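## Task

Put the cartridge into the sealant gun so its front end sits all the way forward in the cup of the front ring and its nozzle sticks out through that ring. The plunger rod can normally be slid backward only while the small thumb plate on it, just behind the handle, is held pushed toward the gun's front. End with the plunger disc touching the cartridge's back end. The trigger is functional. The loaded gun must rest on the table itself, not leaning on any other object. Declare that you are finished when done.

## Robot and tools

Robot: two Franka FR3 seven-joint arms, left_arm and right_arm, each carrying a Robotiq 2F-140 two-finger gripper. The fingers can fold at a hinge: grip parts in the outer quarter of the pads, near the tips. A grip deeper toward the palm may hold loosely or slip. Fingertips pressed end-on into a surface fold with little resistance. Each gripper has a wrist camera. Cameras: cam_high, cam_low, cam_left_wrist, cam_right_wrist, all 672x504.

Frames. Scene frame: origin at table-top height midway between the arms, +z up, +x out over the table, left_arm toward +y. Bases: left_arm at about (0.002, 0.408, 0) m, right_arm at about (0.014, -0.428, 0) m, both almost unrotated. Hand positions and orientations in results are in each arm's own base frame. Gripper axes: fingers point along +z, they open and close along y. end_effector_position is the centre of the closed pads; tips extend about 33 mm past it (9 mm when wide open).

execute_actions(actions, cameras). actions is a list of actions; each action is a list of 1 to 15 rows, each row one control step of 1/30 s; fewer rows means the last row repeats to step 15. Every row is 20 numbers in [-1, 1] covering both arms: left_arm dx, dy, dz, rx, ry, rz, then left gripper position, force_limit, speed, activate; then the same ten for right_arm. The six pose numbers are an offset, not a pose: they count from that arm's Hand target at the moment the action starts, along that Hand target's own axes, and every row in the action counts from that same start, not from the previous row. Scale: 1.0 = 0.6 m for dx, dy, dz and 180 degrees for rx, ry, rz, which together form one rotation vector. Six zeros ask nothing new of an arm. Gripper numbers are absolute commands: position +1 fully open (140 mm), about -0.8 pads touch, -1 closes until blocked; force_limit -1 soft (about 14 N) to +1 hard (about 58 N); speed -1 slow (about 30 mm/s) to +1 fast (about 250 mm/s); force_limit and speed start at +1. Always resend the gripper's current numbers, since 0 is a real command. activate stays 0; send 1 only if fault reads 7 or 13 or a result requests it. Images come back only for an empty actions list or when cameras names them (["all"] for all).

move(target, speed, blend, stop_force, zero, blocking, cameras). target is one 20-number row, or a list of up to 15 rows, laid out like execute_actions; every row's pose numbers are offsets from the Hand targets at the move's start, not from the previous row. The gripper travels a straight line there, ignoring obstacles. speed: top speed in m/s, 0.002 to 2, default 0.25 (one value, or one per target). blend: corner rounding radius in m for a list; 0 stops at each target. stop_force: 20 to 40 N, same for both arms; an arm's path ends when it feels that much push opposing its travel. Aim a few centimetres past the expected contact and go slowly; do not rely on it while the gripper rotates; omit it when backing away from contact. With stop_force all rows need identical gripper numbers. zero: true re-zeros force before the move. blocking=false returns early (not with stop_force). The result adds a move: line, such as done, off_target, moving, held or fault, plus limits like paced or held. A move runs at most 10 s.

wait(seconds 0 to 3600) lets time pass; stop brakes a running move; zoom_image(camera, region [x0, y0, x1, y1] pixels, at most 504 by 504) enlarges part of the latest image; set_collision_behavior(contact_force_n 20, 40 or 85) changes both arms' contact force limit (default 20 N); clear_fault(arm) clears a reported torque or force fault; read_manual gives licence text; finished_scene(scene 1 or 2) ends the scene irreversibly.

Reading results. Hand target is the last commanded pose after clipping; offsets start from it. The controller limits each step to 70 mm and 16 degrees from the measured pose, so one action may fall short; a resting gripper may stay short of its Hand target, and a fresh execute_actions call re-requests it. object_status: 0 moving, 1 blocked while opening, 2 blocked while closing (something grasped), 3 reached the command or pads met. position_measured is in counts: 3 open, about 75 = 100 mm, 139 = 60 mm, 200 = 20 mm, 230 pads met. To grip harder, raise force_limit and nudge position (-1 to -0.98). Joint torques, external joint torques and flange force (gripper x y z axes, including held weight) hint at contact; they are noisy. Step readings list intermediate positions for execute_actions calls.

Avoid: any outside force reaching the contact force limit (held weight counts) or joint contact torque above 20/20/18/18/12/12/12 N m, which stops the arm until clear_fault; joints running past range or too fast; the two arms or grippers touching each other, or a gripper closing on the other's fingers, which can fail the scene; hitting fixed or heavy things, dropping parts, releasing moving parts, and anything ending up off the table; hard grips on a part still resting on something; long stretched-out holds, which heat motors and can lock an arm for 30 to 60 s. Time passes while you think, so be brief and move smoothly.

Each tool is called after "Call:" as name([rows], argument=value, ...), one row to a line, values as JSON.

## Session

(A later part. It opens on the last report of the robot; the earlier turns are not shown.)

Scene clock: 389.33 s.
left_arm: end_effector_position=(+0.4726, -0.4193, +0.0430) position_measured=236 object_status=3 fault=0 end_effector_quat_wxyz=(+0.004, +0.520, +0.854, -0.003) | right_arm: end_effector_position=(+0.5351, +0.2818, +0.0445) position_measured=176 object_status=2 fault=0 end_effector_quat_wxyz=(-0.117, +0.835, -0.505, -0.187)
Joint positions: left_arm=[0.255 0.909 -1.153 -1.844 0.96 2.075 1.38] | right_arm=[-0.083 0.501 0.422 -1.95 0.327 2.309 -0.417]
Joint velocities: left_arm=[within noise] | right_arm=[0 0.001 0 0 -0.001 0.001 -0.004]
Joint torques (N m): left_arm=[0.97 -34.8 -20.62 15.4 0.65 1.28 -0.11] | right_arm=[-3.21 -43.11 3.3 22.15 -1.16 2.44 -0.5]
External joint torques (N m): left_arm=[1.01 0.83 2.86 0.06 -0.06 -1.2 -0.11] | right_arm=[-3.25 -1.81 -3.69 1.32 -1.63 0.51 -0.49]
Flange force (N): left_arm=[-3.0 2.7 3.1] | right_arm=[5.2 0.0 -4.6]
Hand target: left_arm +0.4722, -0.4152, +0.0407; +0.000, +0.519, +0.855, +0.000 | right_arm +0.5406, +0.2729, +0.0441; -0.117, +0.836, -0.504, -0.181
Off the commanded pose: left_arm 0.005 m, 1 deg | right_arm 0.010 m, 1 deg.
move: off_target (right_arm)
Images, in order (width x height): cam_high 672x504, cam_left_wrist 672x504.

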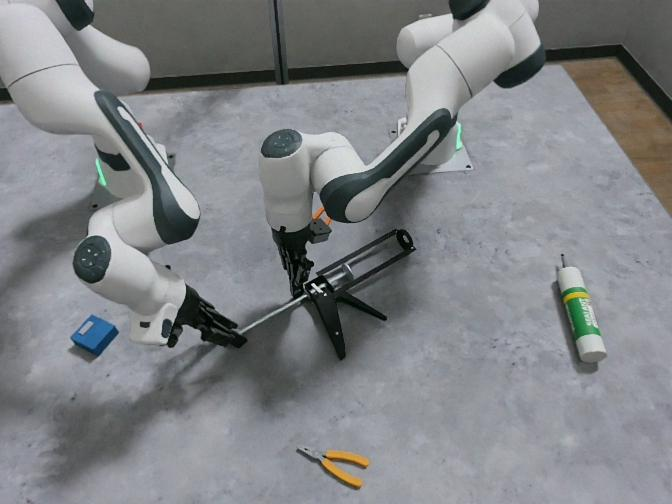

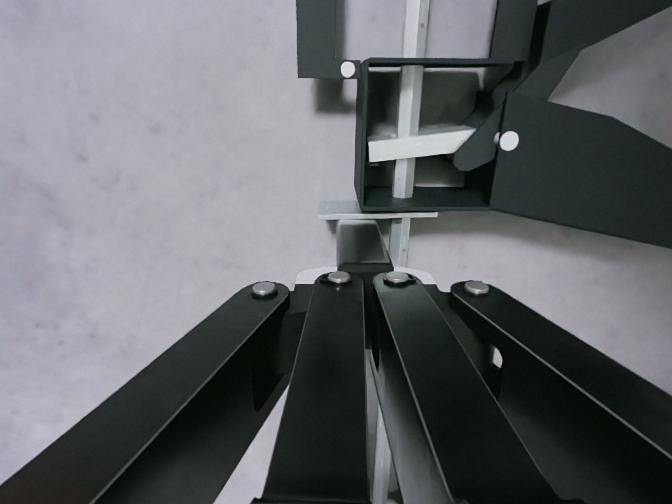

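Call:
move(target=[0,0,0,0,0,0,-0.95,0,1,0, 0.053,0,-0.0247,0,0,0,-1,-0.05,-1,0], speed=0.03, cameras=["cam_left_wrist","cam_high"])

Call:
zoom_image(camera="cam_high", region=[200, 200, 440, 370])

Scene clock: 401.20 s.
left_arm: end_effector_position=(+0.4733, -0.4198, +0.0438) position_measured=236 object_status=3 fault=0 end_effector_quat_wxyz=(+0.005, +0.520, +0.854, -0.003) | right_arm: end_effector_position=(+0.5514, +0.2517, +0.0447) position_measured=176 object_status=2 fault=0 end_effector_quat_wxyz=(-0.117, +0.835, -0.504, -0.187)
Joint positions: left_arm=[0.255 0.907 -1.153 -1.844 0.96 2.076 1.38] | right_arm=[-0.12 0.519 0.404 -1.912 0.313 2.269 -0.455]
Joint torques (N m): left_arm=[1.05 -34.31 -20.13 15.03 0.66 1.14 -0.07] | right_arm=[-3.59 -43.85 2.93 22.76 -1.23 2.49 -0.62]
External joint torques (N m): left_arm=[0.97 1.32 3.27 -0.38 -0.05 -1.33 -0.07] | right_arm=[-3.48 -1.72 -3.9 1.81 -1.78 0.6 -0.61]
Flange force (N): left_arm=[-2.7 2.6 4.3] | right_arm=[6.2 -1.3 -4.7]
Hand target: left_arm +0.4722, -0.4152, +0.0407; +0.000, +0.519, +0.855, +0.000 | right_arm +0.5569, +0.2418, +0.0441; -0.117, +0.836, -0.504, -0.181
Off the commanded pose: left_arm 0.006 m, 1 deg | right_arm 0.011 m, 1 deg.
move: off_target (right_arm)
Images, in order (width x height): cam_high 672x504, cam_left_wrist 672x504.

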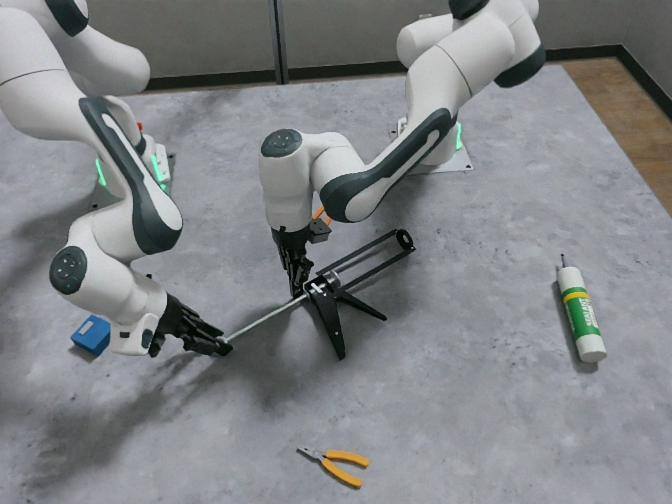

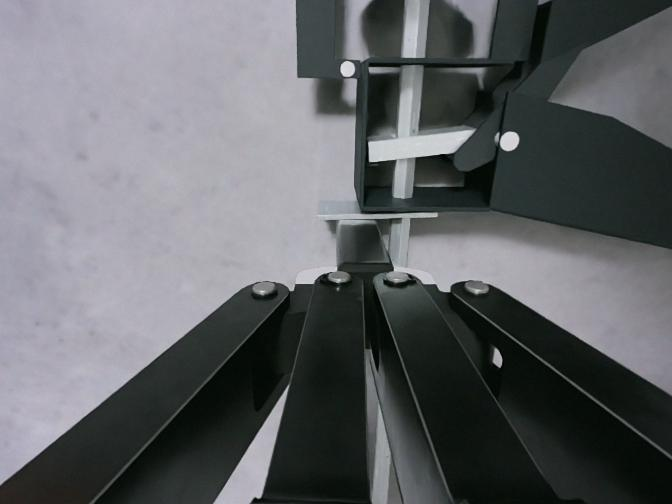

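Scaled by 2.100 from the camera's image (finer frame: 960x720).

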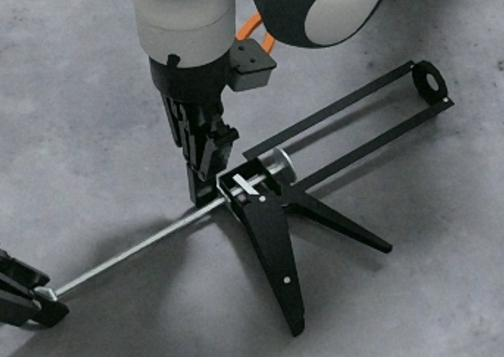

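Call:
move(target=[0,0,0,0,0,0,-0.95,0,1,0, 0.033,0,-0.0155,0,0,0,-1,-0.05,-1,0], speed=0.02, cameras=["cam_left_wrist","cam_high"])

Call:
zoom_image(camera="cam_high", region=[280, 220, 430, 330])

Scene clock: 409.03 s.
left_arm: end_effector_position=(+0.4733, -0.4199, +0.0438) position_measured=236 object_status=3 fault=0 end_effector_quat_wxyz=(+0.005, +0.520, +0.854, -0.003) | right_arm: end_effector_position=(+0.5615, +0.2328, +0.0448) position_measured=176 object_status=2 fault=0 end_effector_quat_wxyz=(-0.117, +0.835, -0.504, -0.188)
Joint positions: left_arm=[0.254 0.907 -1.153 -1.844 0.96 2.076 1.38] | right_arm=[-0.139 0.532 0.39 -1.884 0.305 2.241 -0.48]
Joint velocities: left_arm=[within noise] | right_arm=[0 0 -0.002 0.001 0.001 -0.001 -0.004]
Joint torques (N m): left_arm=[1.11 -34.31 -20.16 15.04 0.69 1.14 -0.04] | right_arm=[-3.59 -44.52 2.75 22.43 -1.18 2.53 -0.49]
External joint torques (N m): left_arm=[1.16 1.51 3.43 -0.39 -0.02 -1.35 -0.04] | right_arm=[-3.7 -1.84 -4.2 1.46 -1.77 0.69 -0.47]
Flange force (N): left_arm=[-2.6 2.9 4.6] | right_arm=[5.8 0.8 -4.6]
Hand target: left_arm +0.4722, -0.4152, +0.0407; +0.000, +0.519, +0.855, +0.000 | right_arm +0.5670, +0.2224, +0.0442; -0.117, +0.836, -0.504, -0.181
Off the commanded pose: left_arm 0.006 m, 1 deg | right_arm 0.012 m, 1 deg.
move: off_target (right_arm)
Images, in order (width x height): cam_high 672x504, cam_left_wrist 672x504.

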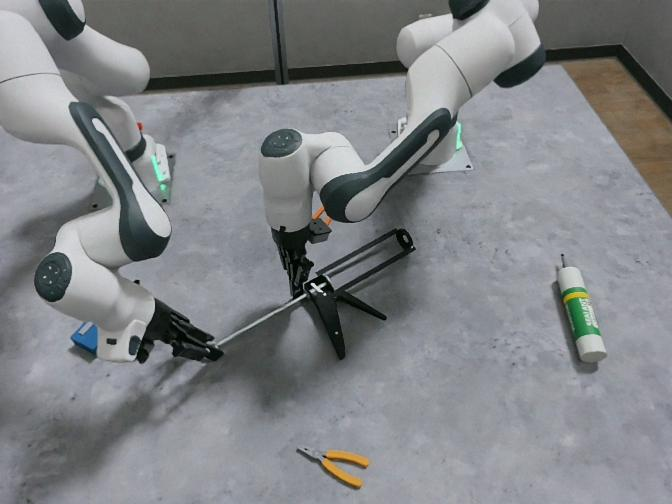

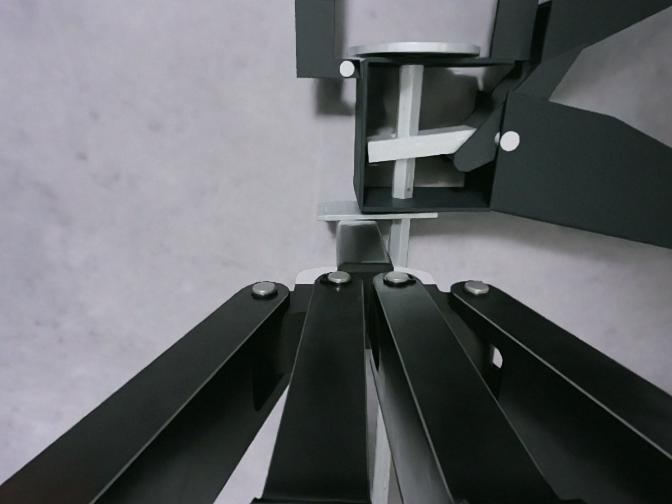

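Scaled by 3.360 from the camera's image (finer frame: 960x720).

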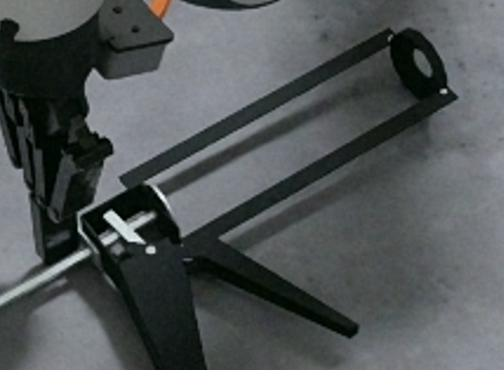

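Call:
move(target=[0,0,0,0,0,0,-0.95,0,1,0, 0.010,0,-0.0047,0,0,0,-1,-0.05,-1,0], speed=0.02, cameras=["cam_left_wrist","cam_right_wrist"])

Call:
zoom_image(camera="cam_left_wrist", region=[290, 0, 550, 260])

Scene clock: 422.70 s.
left_arm: end_effector_position=(+0.4732, -0.4211, +0.0440) position_measured=236 object_status=3 fault=0 end_effector_quat_wxyz=(+0.007, +0.521, +0.854, -0.004) | right_arm: end_effector_position=(+0.5632, +0.2292, +0.0449) position_measured=176 object_status=2 fault=0 end_effector_quat_wxyz=(-0.117, +0.835, -0.503, -0.189)
Joint positions: left_arm=[0.254 0.907 -1.153 -1.843 0.96 2.079 1.38] | right_arm=[-0.142 0.536 0.385 -1.875 0.304 2.231 -0.486]
Joint velocities: left_arm=[0.001 0 0.001 0.001 -0.001 0.003 0.002] | right_arm=[-0.001 0 -0.002 0.001 0.001 -0.002 -0.006]
Joint torques (N m): left_arm=[1.37 -34.79 -20.12 14.97 0.43 0.67 -0.04] | right_arm=[-4.54 -44.85 1.83 23 -1.43 2.89 -0.51]
External joint torques (N m): left_arm=[1.15 0.86 3.2 -0.51 -0.28 -1.8 -0.04] | right_arm=[-4.73 -1.76 -5.21 1.89 -2.05 1.05 -0.5]
Flange force (N): left_arm=[-1.6 2.5 2.5] | right_arm=[7.8 -0.1 -4.7]
Hand target: left_arm +0.4722, -0.4152, +0.0407; +0.000, +0.519, +0.855, +0.000 | right_arm +0.5701, +0.2166, +0.0442; -0.117, +0.836, -0.504, -0.181
Off the commanded pose: left_arm 0.007 m, 1 deg | right_arm 0.014 m, 1 deg.
move: off_target (right_arm)

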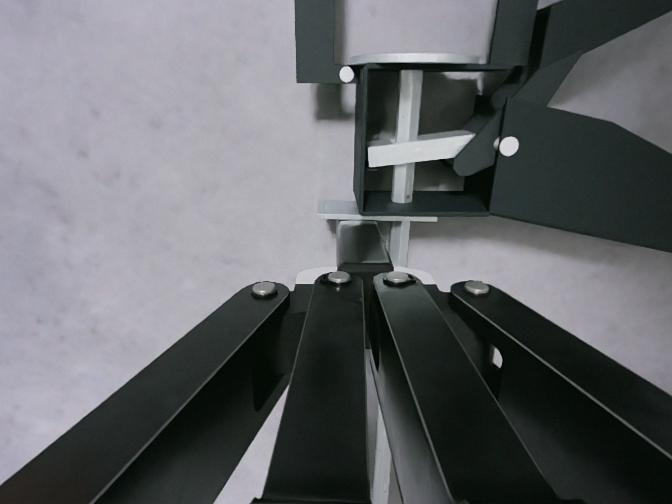

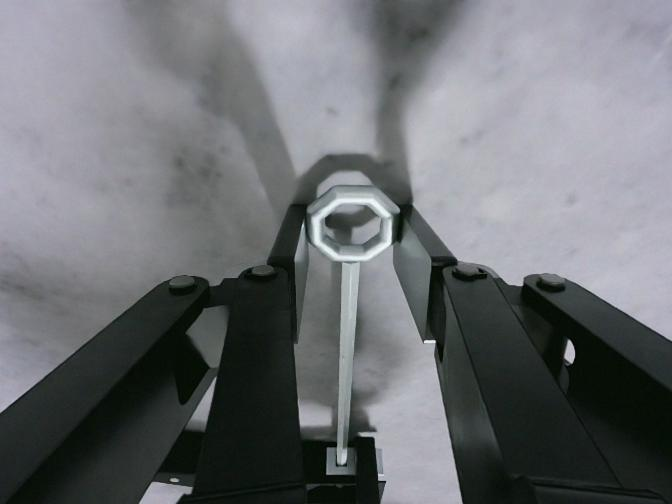

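Scaled by 1.938 from the camera's image (finer frame: 960x720).

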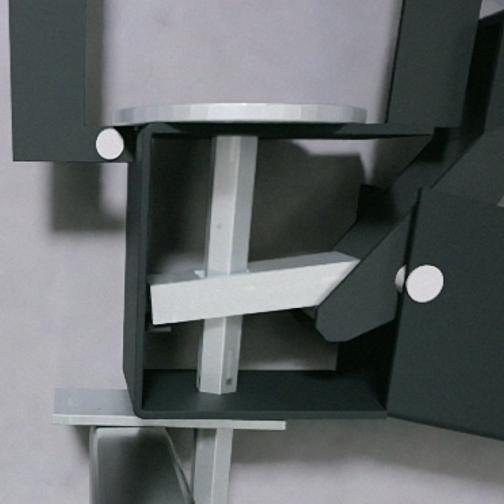

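Call:
move(target=[0,0,0,0,0,0,-0.95,0,1,0, -0.0196,0,0.0092,0,0,0,-1,-0.05,-1,0], speed=0.03)

Call:
move([
  [-0.017,0,0,0,0,0,-0.95,0,1,0, 0,0,0,0,0,0,-1,-0.05,-1,0],
  [-0.017,0,-0.40,0,0,0,-0.95,0,1,0, 0,0,0,0,0,0,-1,-0.05,-1,0],
], speed=[0.05,0.15], cameras=["cam_left_wrist","cam_right_wrist","cam_high"])

Call:
zoom_image(camera="cam_high", region=[240, 200, 440, 370])

Scene clock: 443.33 s.
left_arm: end_effector_position=(+0.4732, -0.4212, +0.0438) position_measured=236 object_status=3 fault=0 end_effector_quat_wxyz=(+0.006, +0.521, +0.854, -0.004) | right_arm: end_effector_position=(+0.5620, +0.2308, +0.0447) position_measured=176 object_status=2 fault=0 end_effector_quat_wxyz=(-0.117, +0.836, -0.503, -0.185)
Joint positions: left_arm=[0.253 0.907 -1.152 -1.843 0.96 2.08 1.38] | right_arm=[-0.137 0.528 0.385 -1.888 0.304 2.245 -0.484]
Joint torques (N m): left_arm=[1.63 -34.88 -20.23 15.75 0.55 1.08 -0.03] | right_arm=[-0.28 -43.84 5.44 20.92 -0.16 2.57 -0.04]
External joint torques (N m): left_arm=[1.52 0.82 3.16 0.3 -0.15 -1.4 -0.03] | right_arm=[-0.36 -1.19 -1.37 -0.04 -0.75 0.72 -0.03]
Flange force (N): left_arm=[-2.9 3.7 2.7] | right_arm=[-0.4 3.1 -0.4]
Hand target: left_arm +0.4722, -0.4152, +0.0407; +0.000, +0.519, +0.855, +0.000 | right_arm +0.5641, +0.2281, +0.0442; -0.117, +0.836, -0.504, -0.181
Off the commanded pose: left_arm 0.007 m, 1 deg | right_arm 0.003 m, 0 deg.
move: done

Scene clock: 446.30 s.
left_arm: end_effector_position=(+0.4786, -0.4236, +0.2805) position_measured=236 object_status=3 fault=0 end_effector_quat_wxyz=(+0.002, +0.516, +0.856, +0.001) | right_arm: end_effector_position=(+0.5621, +0.2307, +0.0447) position_measured=176 object_status=2 fault=0 end_effector_quat_wxyz=(-0.117, +0.836, -0.503, -0.185)
Joint positions: left_arm=[0.303 0.714 -1.428 -1.543 0.712 1.646 1.514] | right_arm=[-0.137 0.528 0.385 -1.888 0.304 2.246 -0.484]
Joint velocities: left_arm=[-0.002 0 0 0 -0.001 -0.004 0.004] | right_arm=[within noise]
Joint torques (N m): left_arm=[-0.29 -30.11 -20.35 20.47 0.78 2.3 0.23] | right_arm=[-0.45 -44.15 5.55 21.04 0.03 2.53 -0.06]
External joint torques (N m): left_arm=[-0.27 1.26 -0.01 1.89 -0.04 -0.15 0.23] | right_arm=[-0.25 -1.25 -1.06 -0.15 -0.56 0.63 -0.05]
Flange force (N): left_arm=[-11.9 4.6 -4.0] | right_arm=[-0.9 3.8 -0.5]
Hand target: left_arm +0.4769, -0.4241, +0.2807; +0.000, +0.519, +0.855, +0.000 | right_arm +0.5641, +0.2281, +0.0442; -0.117, +0.836, -0.504, -0.181
Off the commanded pose: left_arm 0.002 m, 0 deg | right_arm 0.003 m, 0 deg.
move: done
Images, in order (width x height): cam_high 672x504, cam_left_wrist 672x504, cam_right_wrist 672x504.

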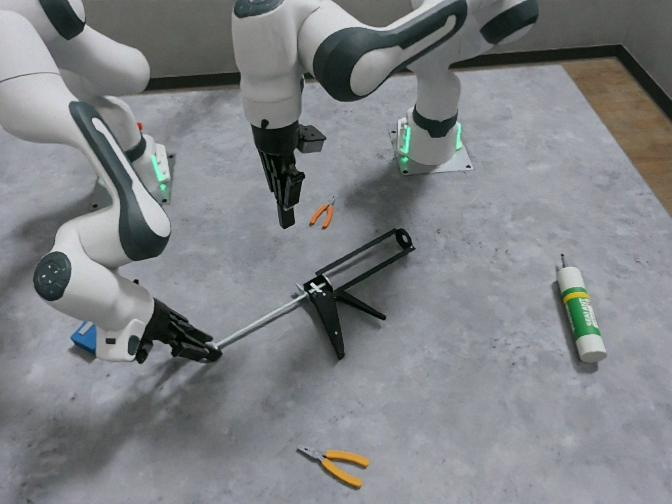

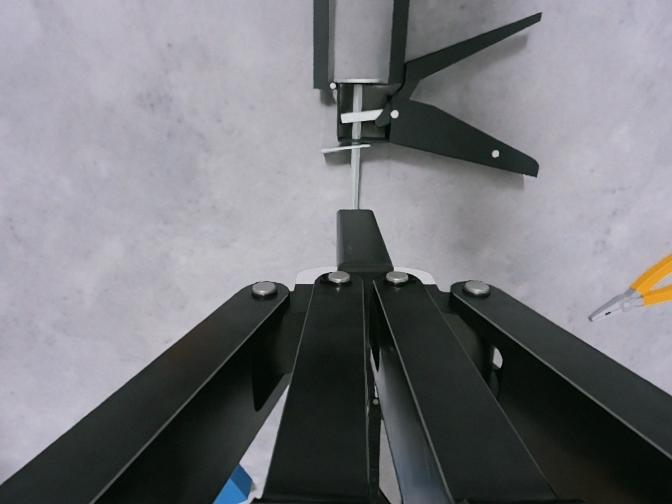

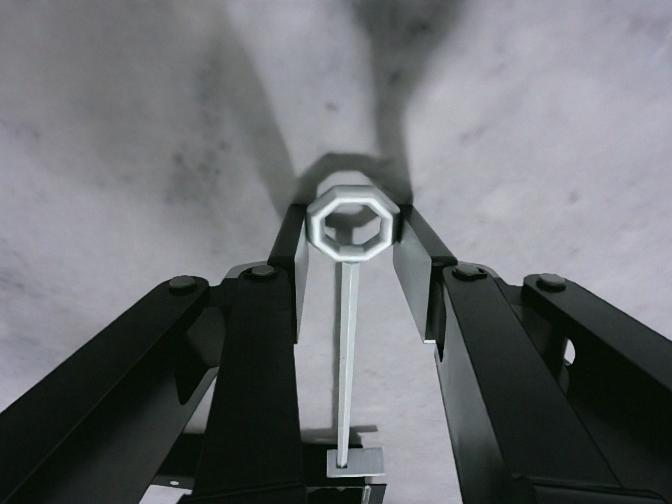

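Scaled by 2.520 from the camera's image (finer frame: 960x720).

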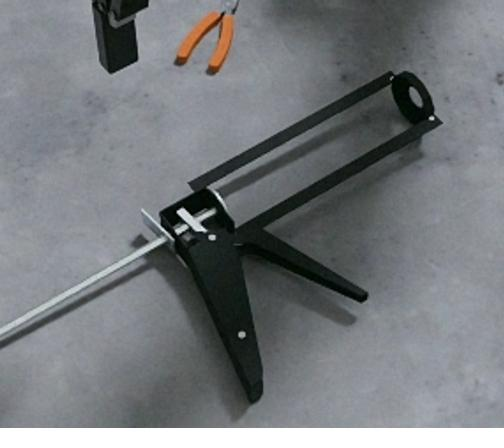

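Call:
move(target=[0.566,0.240,-0.05,0,0,-0.667,1,0,1,0, 0,0,0,0,0,0,-1,-0.05,-1,0], speed=0.25, cameras=["cam_left_wrist"])

Scene clock: 472.10 s.
left_arm: end_effector_position=(+0.4479, -0.0551, +0.3110) position_measured=3 object_status=3 fault=0 end_effector_quat_wxyz=(+0.001, -0.478, +0.878, +0.001) | right_arm: end_effector_position=(+0.5621, +0.2307, +0.0447) position_measured=176 object_status=2 fault=0 end_effector_quat_wxyz=(-0.117, +0.836, -0.503, -0.185)
Joint positions: left_arm=[2.063 0.52 -2.351 -2.183 0.373 1.784 0.132] | right_arm=[-0.137 0.528 0.385 -1.888 0.304 2.246 -0.484]
Joint velocities: left_arm=[0 0 0 0 0 0.001 -0.006] | right_arm=[within noise]
Joint torques (N m): left_arm=[0.52 4.95 -11.67 24.38 0.22 2.94 -0.22] | right_arm=[-0.37 -44.12 5.67 21.03 0.02 2.53 -0.14]
External joint torques (N m): left_arm=[0.54 -0.5 -0.47 1.22 -0.51 0.4 -0.22] | right_arm=[-0.47 -1.41 -1.16 -0.01 -0.57 0.67 -0.13]
Flange force (N): left_arm=[-0.6 -3.9 -2.3] | right_arm=[-0.6 4.0 -0.9]
Hand target: left_arm +0.4479, -0.0564, +0.3105; +0.000, -0.481, +0.877, +0.000 | right_arm +0.5641, +0.2281, +0.0442; -0.117, +0.836, -0.504, -0.181
Off the commanded pose: left_arm 0.001 m, 0 deg | right_arm 0.003 m, 0 deg.
move: done

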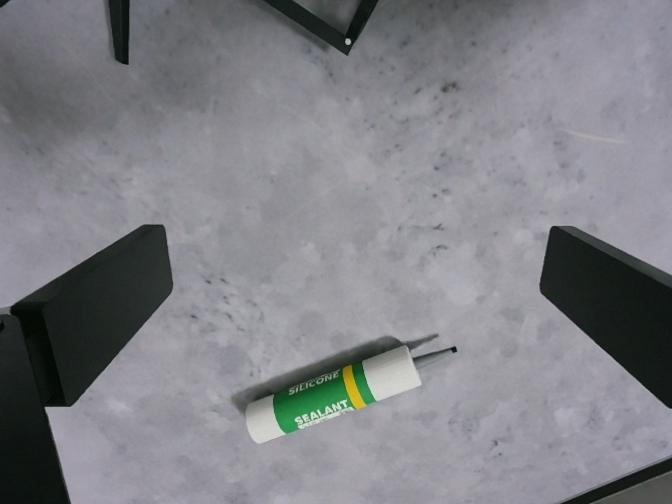

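Call:
move(target=[-0.4947,-0.0353,0.183,0,0,-0.633,1,0,1,0, 0,0,0,0,0,0,-1,-0.05,-1,0], speed=0.2, cameras=["cam_left_wrist","cam_high"])

Scene clock: 511.17 s.
left_arm: end_effector_position=(+0.6250, +0.1830, +0.2007) position_measured=3 object_status=3 fault=0 end_effector_quat_wxyz=(-0.002, +0.997, -0.078, +0.000) | right_arm: end_effector_position=(+0.5621, +0.2307, +0.0447) position_measured=176 object_status=2 fault=0 end_effector_quat_wxyz=(-0.117, +0.836, -0.503, -0.185)
Joint positions: left_arm=[2.569 -0.561 -2.087 -1.654 -0.51 1.911 -0.822] | right_arm=[-0.137 0.528 0.385 -1.888 0.304 2.246 -0.484]
Joint velocities: left_arm=[0.001 0 0 -0.001 0 0 -0.005] | right_arm=[within noise]
Joint torques (N m): left_arm=[0.35 31.87 14.57 23.46 0.26 2.54 -0.17] | right_arm=[-0.28 -44.18 5.57 21.05 0.01 2.53 -0.06]
External joint torques (N m): left_arm=[0.34 -1.22 -0.59 1.77 -0.5 -0.09 -0.17] | right_arm=[-0.3 -1.44 -1.21 0 -0.58 0.66 -0.05]
Flange force (N): left_arm=[14.1 -6.9 -0.9] | right_arm=[-0.8 3.7 -0.8]
Hand target: left_arm +0.6250, +0.1827, +0.2007; +0.000, +0.997, -0.074, +0.000 | right_arm +0.5641, +0.2281, +0.0442; -0.117, +0.836, -0.504, -0.181
Off the commanded pose: left_arm 0.000 m, 1 deg | right_arm 0.003 m, 0 deg.
move: done
Images, in order (width x height): cam_high 672x504, cam_left_wrist 672x504.

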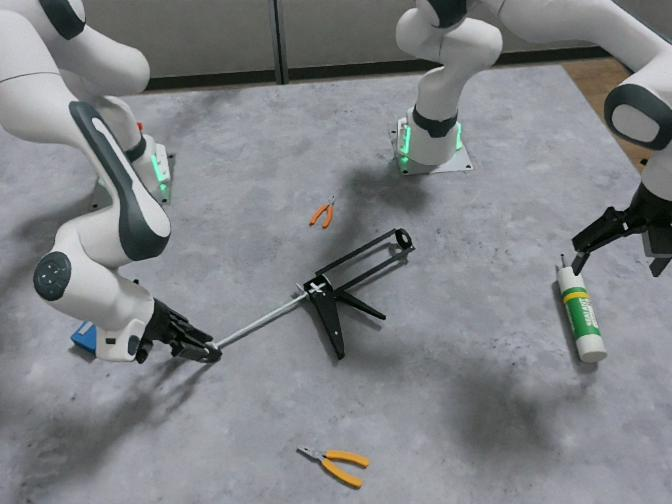

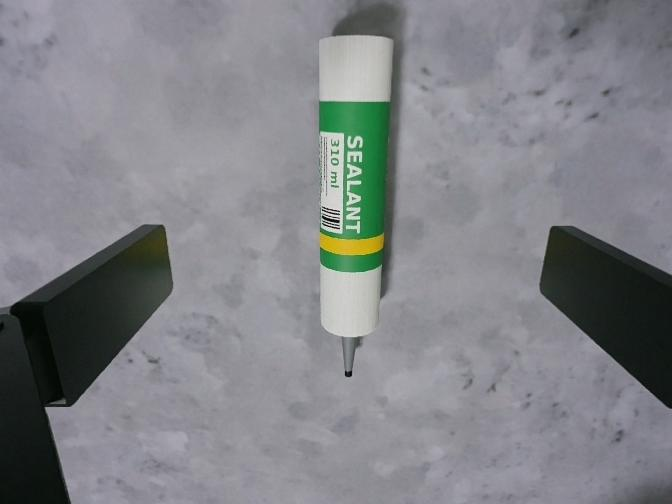

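Call:
move([
  [0,0.0117,0.10,0,0,0,0.3,0,0,0, 0,0,0,0,0,0,-1,-0.05,-1,0],
  [0,0.0117,0.20,0,0,0,0.25,0,0,0, 0,0,0,0,0,0,-1,-0.05,-1,0],
], speed=0.1, blend=[0.02,0], cameras=["cam_left_wrist"])

Scene clock: 535.10 s.
left_arm: end_effector_position=(+0.6228, +0.1753, +0.0799) position_measured=98 object_status=3 fault=0 end_effector_quat_wxyz=(+0.000, +0.997, -0.074, -0.002) | right_arm: end_effector_position=(+0.5621, +0.2307, +0.0447) position_measured=176 object_status=2 fault=0 end_effector_quat_wxyz=(-0.117, +0.836, -0.503, -0.185)
Joint positions: left_arm=[2.627 -0.681 -2.219 -1.779 -0.63 2.129 -0.769] | right_arm=[-0.137 0.528 0.385 -1.888 0.304 2.246 -0.484]
Joint torques (N m): left_arm=[0.65 36.54 15.37 20.83 0.61 3.04 0.17] | right_arm=[-0.35 -44.15 5.61 21.02 0.01 2.53 -0.13]
External joint torques (N m): left_arm=[0.99 -0.39 -1.22 1.04 -0.05 0.41 0.16] | right_arm=[-0.33 -1.35 -1.13 -0.09 -0.58 0.65 -0.11]
Flange force (N): left_arm=[7.6 -5.2 3.2] | right_arm=[-0.8 3.9 -0.7]
Hand target: left_arm +0.6240, +0.1757, +0.0807; +0.000, +0.997, -0.074, +0.000 | right_arm +0.5641, +0.2281, +0.0442; -0.117, +0.836, -0.504, -0.181
Off the commanded pose: left_arm 0.001 m, 0 deg | right_arm 0.003 m, 0 deg.
move: done

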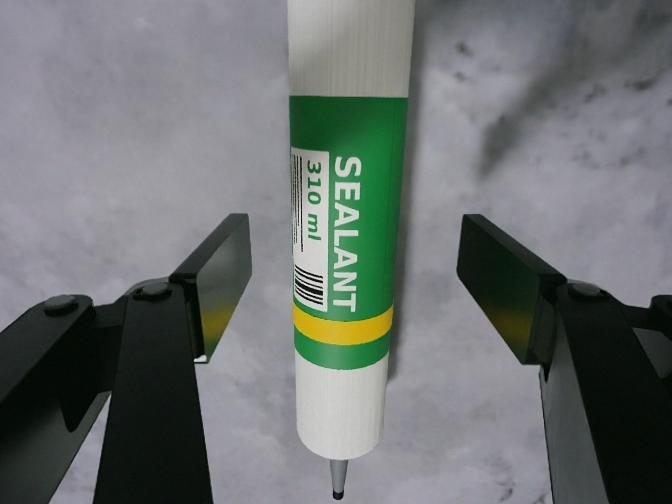

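Call:
move([
  [0,-0.003,0.042,0,0,0,0.25,0,0,0, 0,0,0,0,0,0,-1,-0.05,-1,0],
  [0,-0.003,0.042,0,0,0,-1,-0.05,-1,0, 0,0,0,0,0,0,-1,-0.05,-1,0],
], speed=0.06)

Call:
wait(seconds=0.8, cameras=["cam_left_wrist"])

Scene clock: 543.00 s.
left_arm: end_effector_position=(+0.6234, +0.1771, +0.0550) position_measured=157 object_status=0 fault=0 end_effector_quat_wxyz=(+0.000, +0.997, -0.074, -0.002) | right_arm: end_effector_position=(+0.5621, +0.2307, +0.0447) position_measured=176 object_status=2 fault=0 end_effector_quat_wxyz=(-0.117, +0.836, -0.503, -0.185)
Joint positions: left_arm=[2.658 -0.713 -2.261 -1.784 -0.655 2.171 -0.753] | right_arm=[-0.137 0.528 0.385 -1.888 0.304 2.246 -0.484]
Joint torques (N m): left_arm=[0.47 37.5 15.39 20.36 0.53 3.01 0.13] | right_arm=[-0.39 -44.17 5.6 21.05 0.03 2.54 -0.08]
External joint torques (N m): left_arm=[0.4 -0.6 -1.62 1.25 -0.13 0.38 0.14] | right_arm=[-0.44 -1.19 -1.23 -0.14 -0.57 0.66 -0.06]
Flange force (N): left_arm=[8.1 -4.4 3.8] | right_arm=[-0.5 3.8 -0.5]
Hand target: left_arm +0.6243, +0.1775, +0.0555; +0.000, +0.997, -0.074, +0.000 | right_arm +0.5641, +0.2281, +0.0442; -0.117, +0.836, -0.504, -0.181
Off the commanded pose: left_arm 0.001 m, 0 deg | right_arm 0.003 m, 0 deg.
move: done

Scene clock: 543.80 s.
left_arm: end_effector_position=(+0.6234, +0.1771, +0.0550) position_measured=157 object_status=2 fault=0 end_effector_quat_wxyz=(+0.000, +0.997, -0.074, -0.002) | right_arm: end_effector_position=(+0.5621, +0.2307, +0.0447) position_measured=176 object_status=2 fault=0 end_effector_quat_wxyz=(-0.117, +0.836, -0.503, -0.185)
Joint positions: left_arm=[2.658 -0.713 -2.261 -1.784 -0.655 2.171 -0.753] | right_arm=[-0.137 0.528 0.385 -1.888 0.304 2.246 -0.484]
Joint torques (N m): left_arm=[0.47 37.48 15.37 20.35 0.54 3.01 0.15] | right_arm=[-0.34 -44.1 5.58 21.03 0.02 2.53 -0.09]
External joint torques (N m): left_arm=[0.35 -0.72 -1.7 1.23 -0.12 0.38 0.15] | right_arm=[-0.14 -1.3 -1.02 -0.08 -0.57 0.64 -0.08]
Flange force (N): left_arm=[8.2 -4.4 4.0] | right_arm=[-0.9 3.6 -0.5]
Hand target: left_arm +0.6243, +0.1775, +0.0555; +0.000, +0.997, -0.074, +0.000 | right_arm +0.5641, +0.2281, +0.0442; -0.117, +0.836, -0.504, -0.181
Tool commands: left_gripper/position=-1.0 left_gripper/force_limit=-0.05 left_gripper/speed=-1.0 left_gripper/activate=+0.0 right_gripper/position=-1.0 right_gripper/force_limit=-0.05 right_gripper/speed=-1.0 right_gripper/activate=+0.0
Off the commanded pose: left_arm 0.001 m, 0 deg | right_arm 0.003 m, 0 deg.
wait: 0.80 s; at rest by 0.17 s

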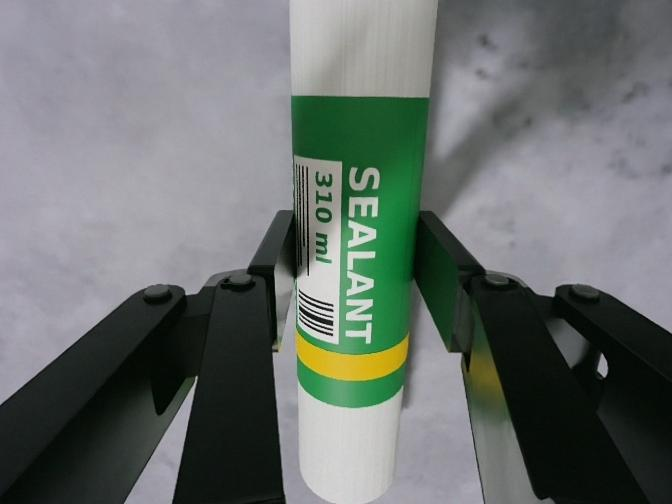

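Call:
move([
  [0,0,0,0,0,0,0.25,-0.05,-0.5,0, 0,0,0,0,0,0,-1,-0.05,-1,0],
  [-0.095,0.002,0,0,0,0,0.25,-0.05,-0.5,0, 0,0,0,0,0,0,-1,-0.05,-1,0],
  [-0.095,0.002,0,0,0,0,-1,0,-1,0, 0,0,0,0,0,0,-1,-0.05,-1,0],
], speed=0.08)

Call:
move(target=[0,0,-0.2,0,0,0,-1,0,-1,0, 0,0,0,0,0,0,-1,-0.05,-1,0], speed=0.08, cameras=["cam_left_wrist","cam_high"])

Scene clock: 570.10 s.
left_arm: end_effector_position=(+0.5678, +0.1845, +0.0555) position_measured=159 object_status=0 fault=0 end_effector_quat_wxyz=(+0.001, +0.997, -0.072, +0.000) | right_arm: end_effector_position=(+0.5621, +0.2307, +0.0447) position_measured=176 object_status=2 fault=0 end_effector_quat_wxyz=(-0.117, +0.836, -0.503, -0.185)
Joint positions: left_arm=[2.566 -0.59 -2.188 -2.003 -0.635 2.264 -0.699] | right_arm=[-0.137 0.528 0.385 -1.888 0.304 2.246 -0.484]
Joint torques (N m): left_arm=[-0.22 30.18 14.21 19.76 0.51 2.94 0.13] | right_arm=[-0.39 -44.14 5.62 21.03 0.01 2.55 -0.11]
External joint torques (N m): left_arm=[-0.29 -1.09 -0.84 0.92 -0.09 0.32 0.13] | right_arm=[-0.51 -1.36 -1.25 -0.01 -0.58 0.68 -0.09]
Flange force (N): left_arm=[5.8 -2.6 3.5] | right_arm=[-0.5 3.8 -0.8]
Hand target: left_arm +0.5677, +0.1847, +0.0555; +0.000, +0.997, -0.074, +0.000 | right_arm +0.5641, +0.2281, +0.0442; -0.117, +0.836, -0.504, -0.181
Off the commanded pose: left_arm 0.000 m, 0 deg | right_arm 0.003 m, 0 deg.
move: done

Scene clock: 572.30 s.
left_arm: end_effector_position=(+0.5663, +0.1841, +0.1732) position_measured=159 object_status=2 fault=0 end_effector_quat_wxyz=(+0.002, +0.997, -0.076, -0.001) | right_arm: end_effector_position=(+0.5621, +0.2307, +0.0447) position_measured=176 object_status=2 fault=0 end_effector_quat_wxyz=(-0.117, +0.836, -0.503, -0.185)
Joint positions: left_arm=[2.391 -0.437 -1.959 -1.929 -0.46 2.053 -0.796] | right_arm=[-0.137 0.528 0.385 -1.888 0.304 2.246 -0.484]
Joint velocities: left_arm=[0 -0.001 0.001 0.001 -0.002 -0.004 -0.006] | right_arm=[within noise]
Joint torques (N m): left_arm=[-0.39 23.74 13.48 25.32 0.62 2.99 -0.26] | right_arm=[-0.4 -44.16 5.65 21.07 0.02 2.54 -0.08]
External joint torques (N m): left_arm=[-0.29 0.09 0.69 3.31 -0.08 0.36 -0.26] | right_arm=[-0.46 -1.34 -1.17 -0.01 -0.57 0.67 -0.07]
Flange force (N): left_arm=[8.7 -3.4 -4.7] | right_arm=[-0.6 3.7 -0.8]
Hand target: left_arm +0.5677, +0.1848, +0.1755; +0.000, +0.997, -0.074, +0.000 | right_arm +0.5641, +0.2281, +0.0442; -0.117, +0.836, -0.504, -0.181
Off the commanded pose: left_arm 0.003 m, 0 deg | right_arm 0.003 m, 0 deg.
move: done
Images, in order (width x height): cam_high 672x504, cam_left_wrist 672x504.

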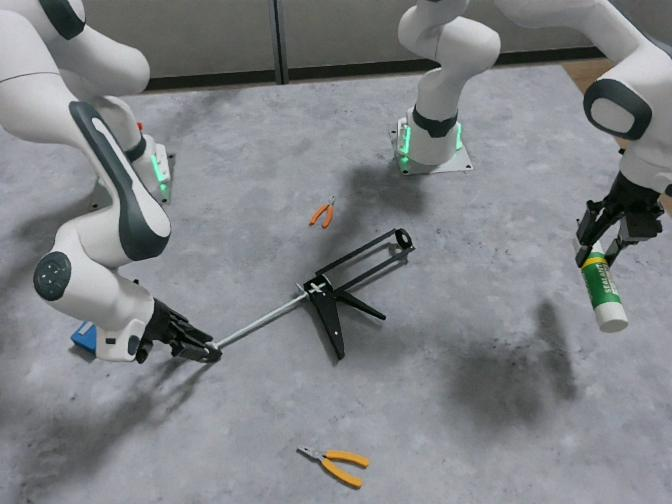

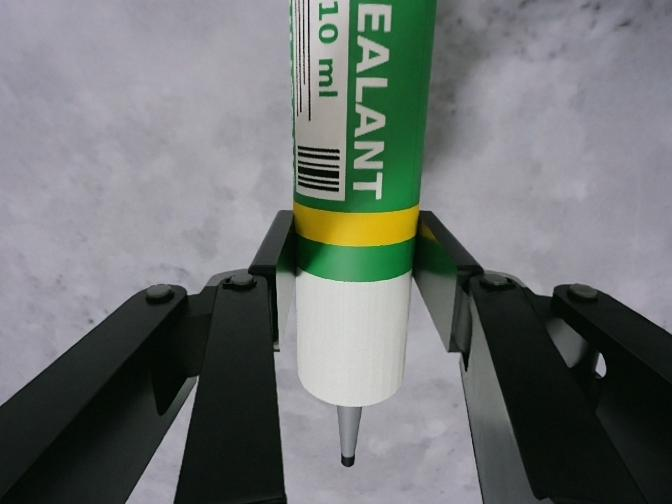

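Call:
execute_actions(actions=[])

Scene clock: 606.47 s.
left_arm: end_effector_position=(+0.5662, +0.1840, +0.1731) position_measured=159 object_status=2 fault=0 end_effector_quat_wxyz=(+0.002, +0.997, -0.075, -0.001) | right_arm: end_effector_position=(+0.5621, +0.2307, +0.0447) position_measured=176 object_status=2 fault=0 end_effector_quat_wxyz=(-0.117, +0.836, -0.503, -0.185)
Joint positions: left_arm=[2.391 -0.437 -1.959 -1.929 -0.46 2.053 -0.798] | right_arm=[-0.137 0.528 0.385 -1.888 0.304 2.246 -0.484]
Joint velocities: within noise
Joint torques (N m): left_arm=[-0.35 23.71 13.31 25.34 0.6 2.96 -0.19] | right_arm=[-0.34 -44.09 5.58 21.04 0 2.52 -0.13]
External joint torques (N m): left_arm=[-0.03 0.13 0.7 3.31 -0.09 0.35 -0.19] | right_arm=[-0.36 -1.31 -1.2 -0.04 -0.59 0.65 -0.11]
Flange force (N): left_arm=[9.5 -4.4 -4.4] | right_arm=[-0.6 3.6 -0.7]
Hand target: left_arm +0.5677, +0.1848, +0.1755; +0.000, +0.997, -0.074, +0.000 | right_arm +0.5641, +0.2281, +0.0442; -0.117, +0.836, -0.504, -0.181
Tool commands: left_gripper/position=-1.0 left_gripper/force_limit=+0.0 left_gripper/speed=-1.0 left_gripper/activate=+0.0 right_gripper/position=-1.0 right_gripper/force_limit=-0.05 right_gripper/speed=-1.0 right_gripper/activate=+0.0
Off the commanded pose: left_arm 0.003 m, 0 deg | right_arm 0.003 m, 0 deg.

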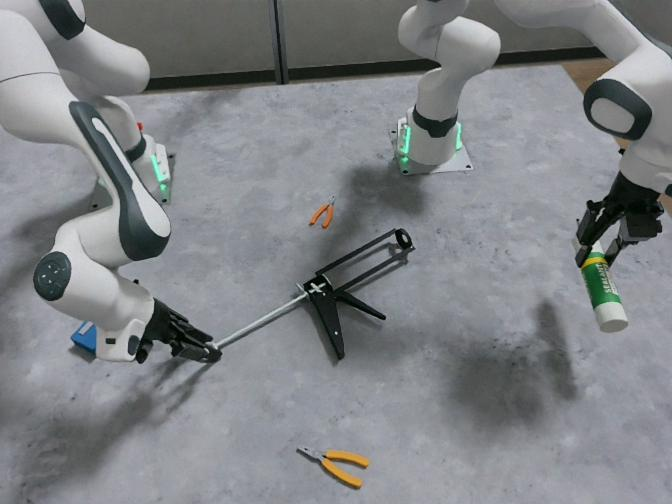

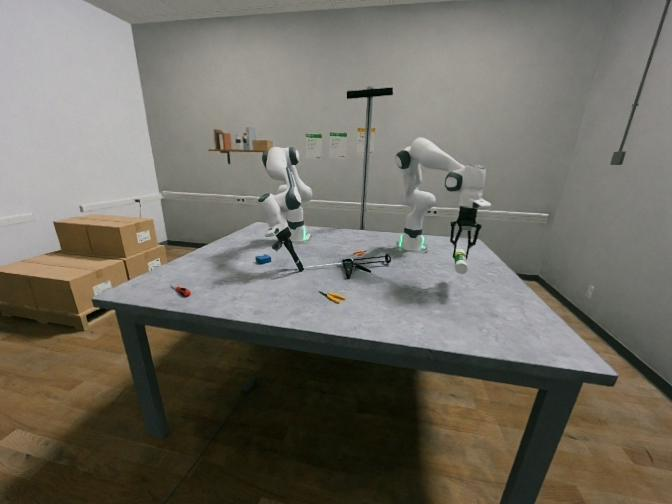

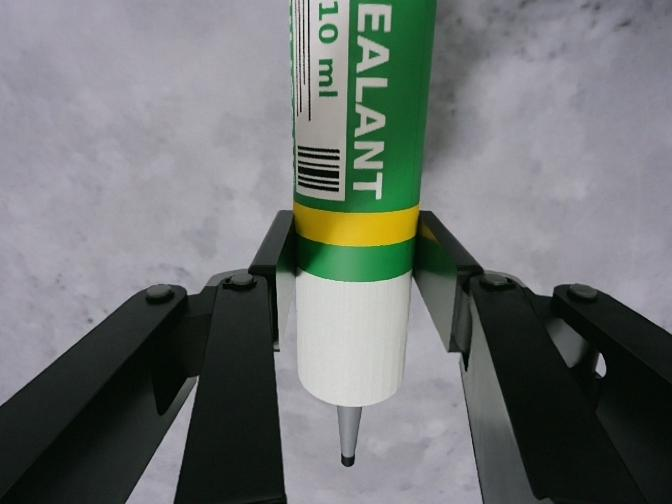

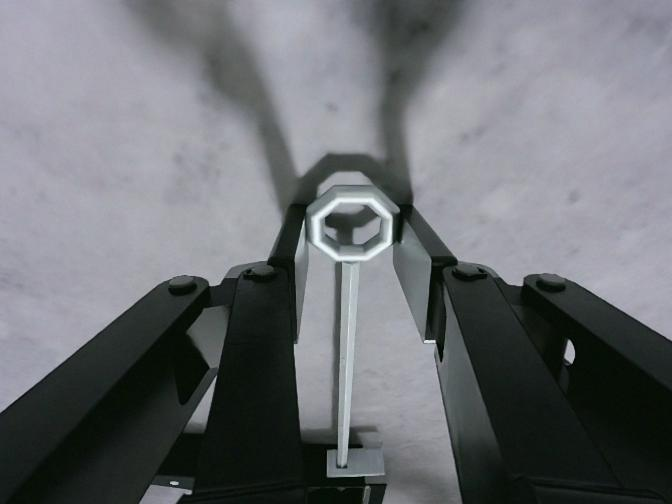

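Call:
move([
  [-0.1097,0.8186,-0.05,0,0,0.3016,-1,0,-1,0,0,0,0,0,0,0,-1,-0.05,-1,0],
], speed=0.15, cameras=["cam_high","cam_left_wrist"])

Call:
move([
  [0,0,0,0,0.078,0,-1,0,-1,0,0,0,0,0,0,0,-1,-0.05,-1,0],
], speed=0.15, cameras=["cam_high","cam_left_wrist"])

Scene clock: 645.43 s.
left_arm: end_effector_position=(+0.4281, -0.2910, +0.2037) position_measured=159 object_status=2 fault=0 end_effector_quat_wxyz=(+0.001, +0.853, -0.522, -0.001) | right_arm: end_effector_position=(+0.5621, +0.2307, +0.0447) position_measured=176 object_status=2 fault=0 end_effector_quat_wxyz=(-0.117, +0.836, -0.503, -0.185)
Joint positions: left_arm=[0.842 -0.37 -1.349 -2.176 -0.411 2.051 -0.763] | right_arm=[-0.137 0.528 0.385 -1.888 0.304 2.246 -0.484]
Joint velocities: left_arm=[0.001 -0.001 -0.001 -0.001 0 -0.004 -0.002] | right_arm=[within noise]
Joint torques (N m): left_arm=[0.63 1.47 10.14 26.26 0.56 2.99 -0.15] | right_arm=[-0.41 -44.15 5.57 20.99 0 2.53 -0.11]
External joint torques (N m): left_arm=[0.61 -0.5 -0.72 3.89 -0.14 0.38 -0.16] | right_arm=[-0.51 -1.24 -1.3 -0.12 -0.59 0.65 -0.1]
Flange force (N): left_arm=[17.5 -9.3 -2.2] | right_arm=[-0.4 3.9 -0.6]
Hand target: left_arm +0.4299, -0.2912, +0.2056; +0.000, +0.854, -0.521, +0.000 | right_arm +0.5641, +0.2281, +0.0442; -0.117, +0.836, -0.504, -0.181
Off the commanded pose: left_arm 0.003 m, 0 deg | right_arm 0.003 m, 0 deg.
move: done

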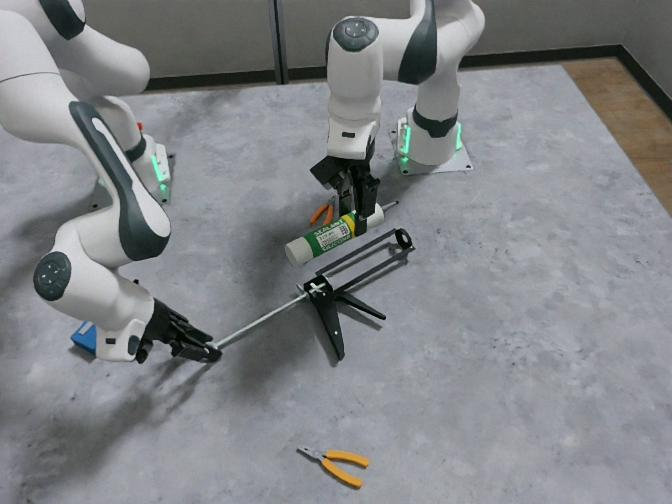

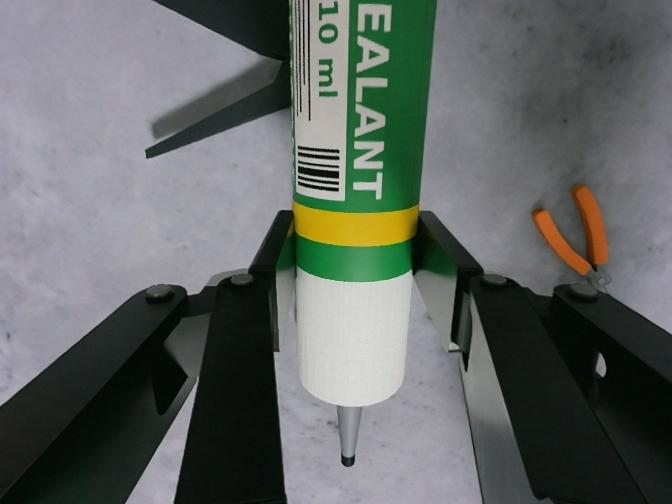

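Scene clock: 647.43 s.
left_arm: end_effector_position=(+0.4272, -0.2899, +0.2034) position_measured=159 object_status=2 fault=0 end_effector_quat_wxyz=(+0.064, +0.848, -0.516, +0.099) | right_arm: end_effector_position=(+0.5621, +0.2307, +0.0447) position_measured=176 object_status=2 fault=0 end_effector_quat_wxyz=(-0.117, +0.836, -0.503, -0.185)
Joint positions: left_arm=[0.517 -0.424 -1.006 -2.399 -0.659 2.256 -0.556] | right_arm=[-0.137 0.528 0.385 -1.888 0.304 2.246 -0.484]
Joint velocities: left_arm=[0.001 0 0 0.001 0.001 0.001 0.008] | right_arm=[within noise]
Joint torques (N m): left_arm=[-0.38 -6.49 10.19 25.33 0.22 3.87 0.12] | right_arm=[-0.36 -44.12 5.58 21.07 0.01 2.54 -0.09]
External joint torques (N m): left_arm=[-0.29 -0.17 0.51 3.11 -0.35 1.03 0.11] | right_arm=[-0.37 -1.31 -1.2 -0.03 -0.58 0.66 -0.08]
Flange force (N): left_arm=[5.5 -3.2 -1.3] | right_arm=[-0.6 3.6 -0.7]
Hand target: left_arm +0.4299, -0.2912, +0.2056; +0.064, +0.847, -0.517, +0.104 | right_arm +0.5641, +0.2281, +0.0442; -0.117, +0.836, -0.504, -0.181
Off the commanded pose: left_arm 0.004 m, 1 deg | right_arm 0.003 m, 0 deg.
move: off_target (left_arm)

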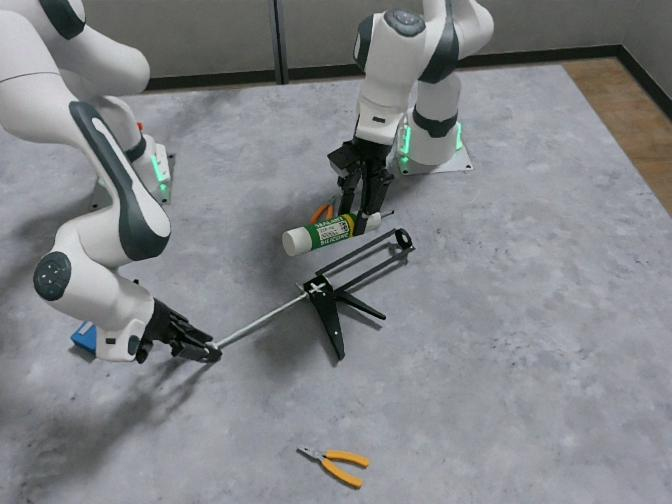

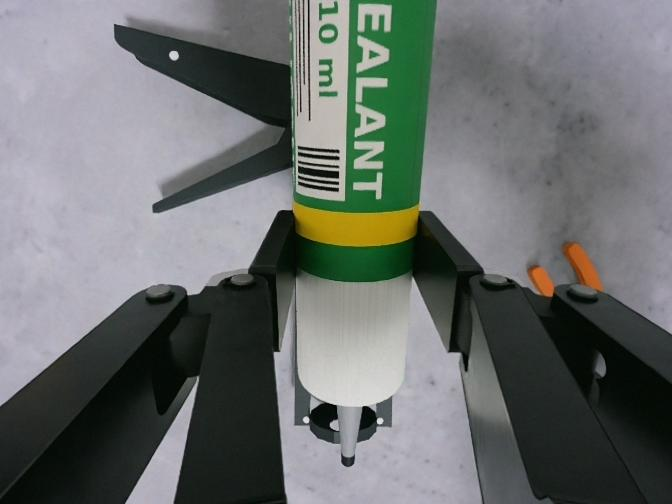

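Call:
zoom_image(camera="cam_left_wrist", region=[260, 330, 430, 504])

Call:
zoom_image(camera="cam_high", region=[270, 160, 450, 310])

Scaled by 2.897 from the camera's image (finer frame: 960x720).

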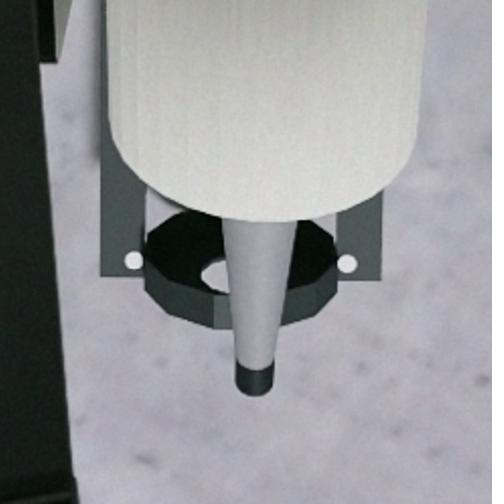

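Scaled by 2.800 from the camera's image (finer frame: 960x720).

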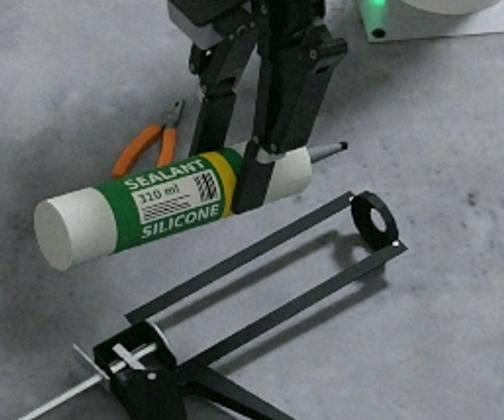

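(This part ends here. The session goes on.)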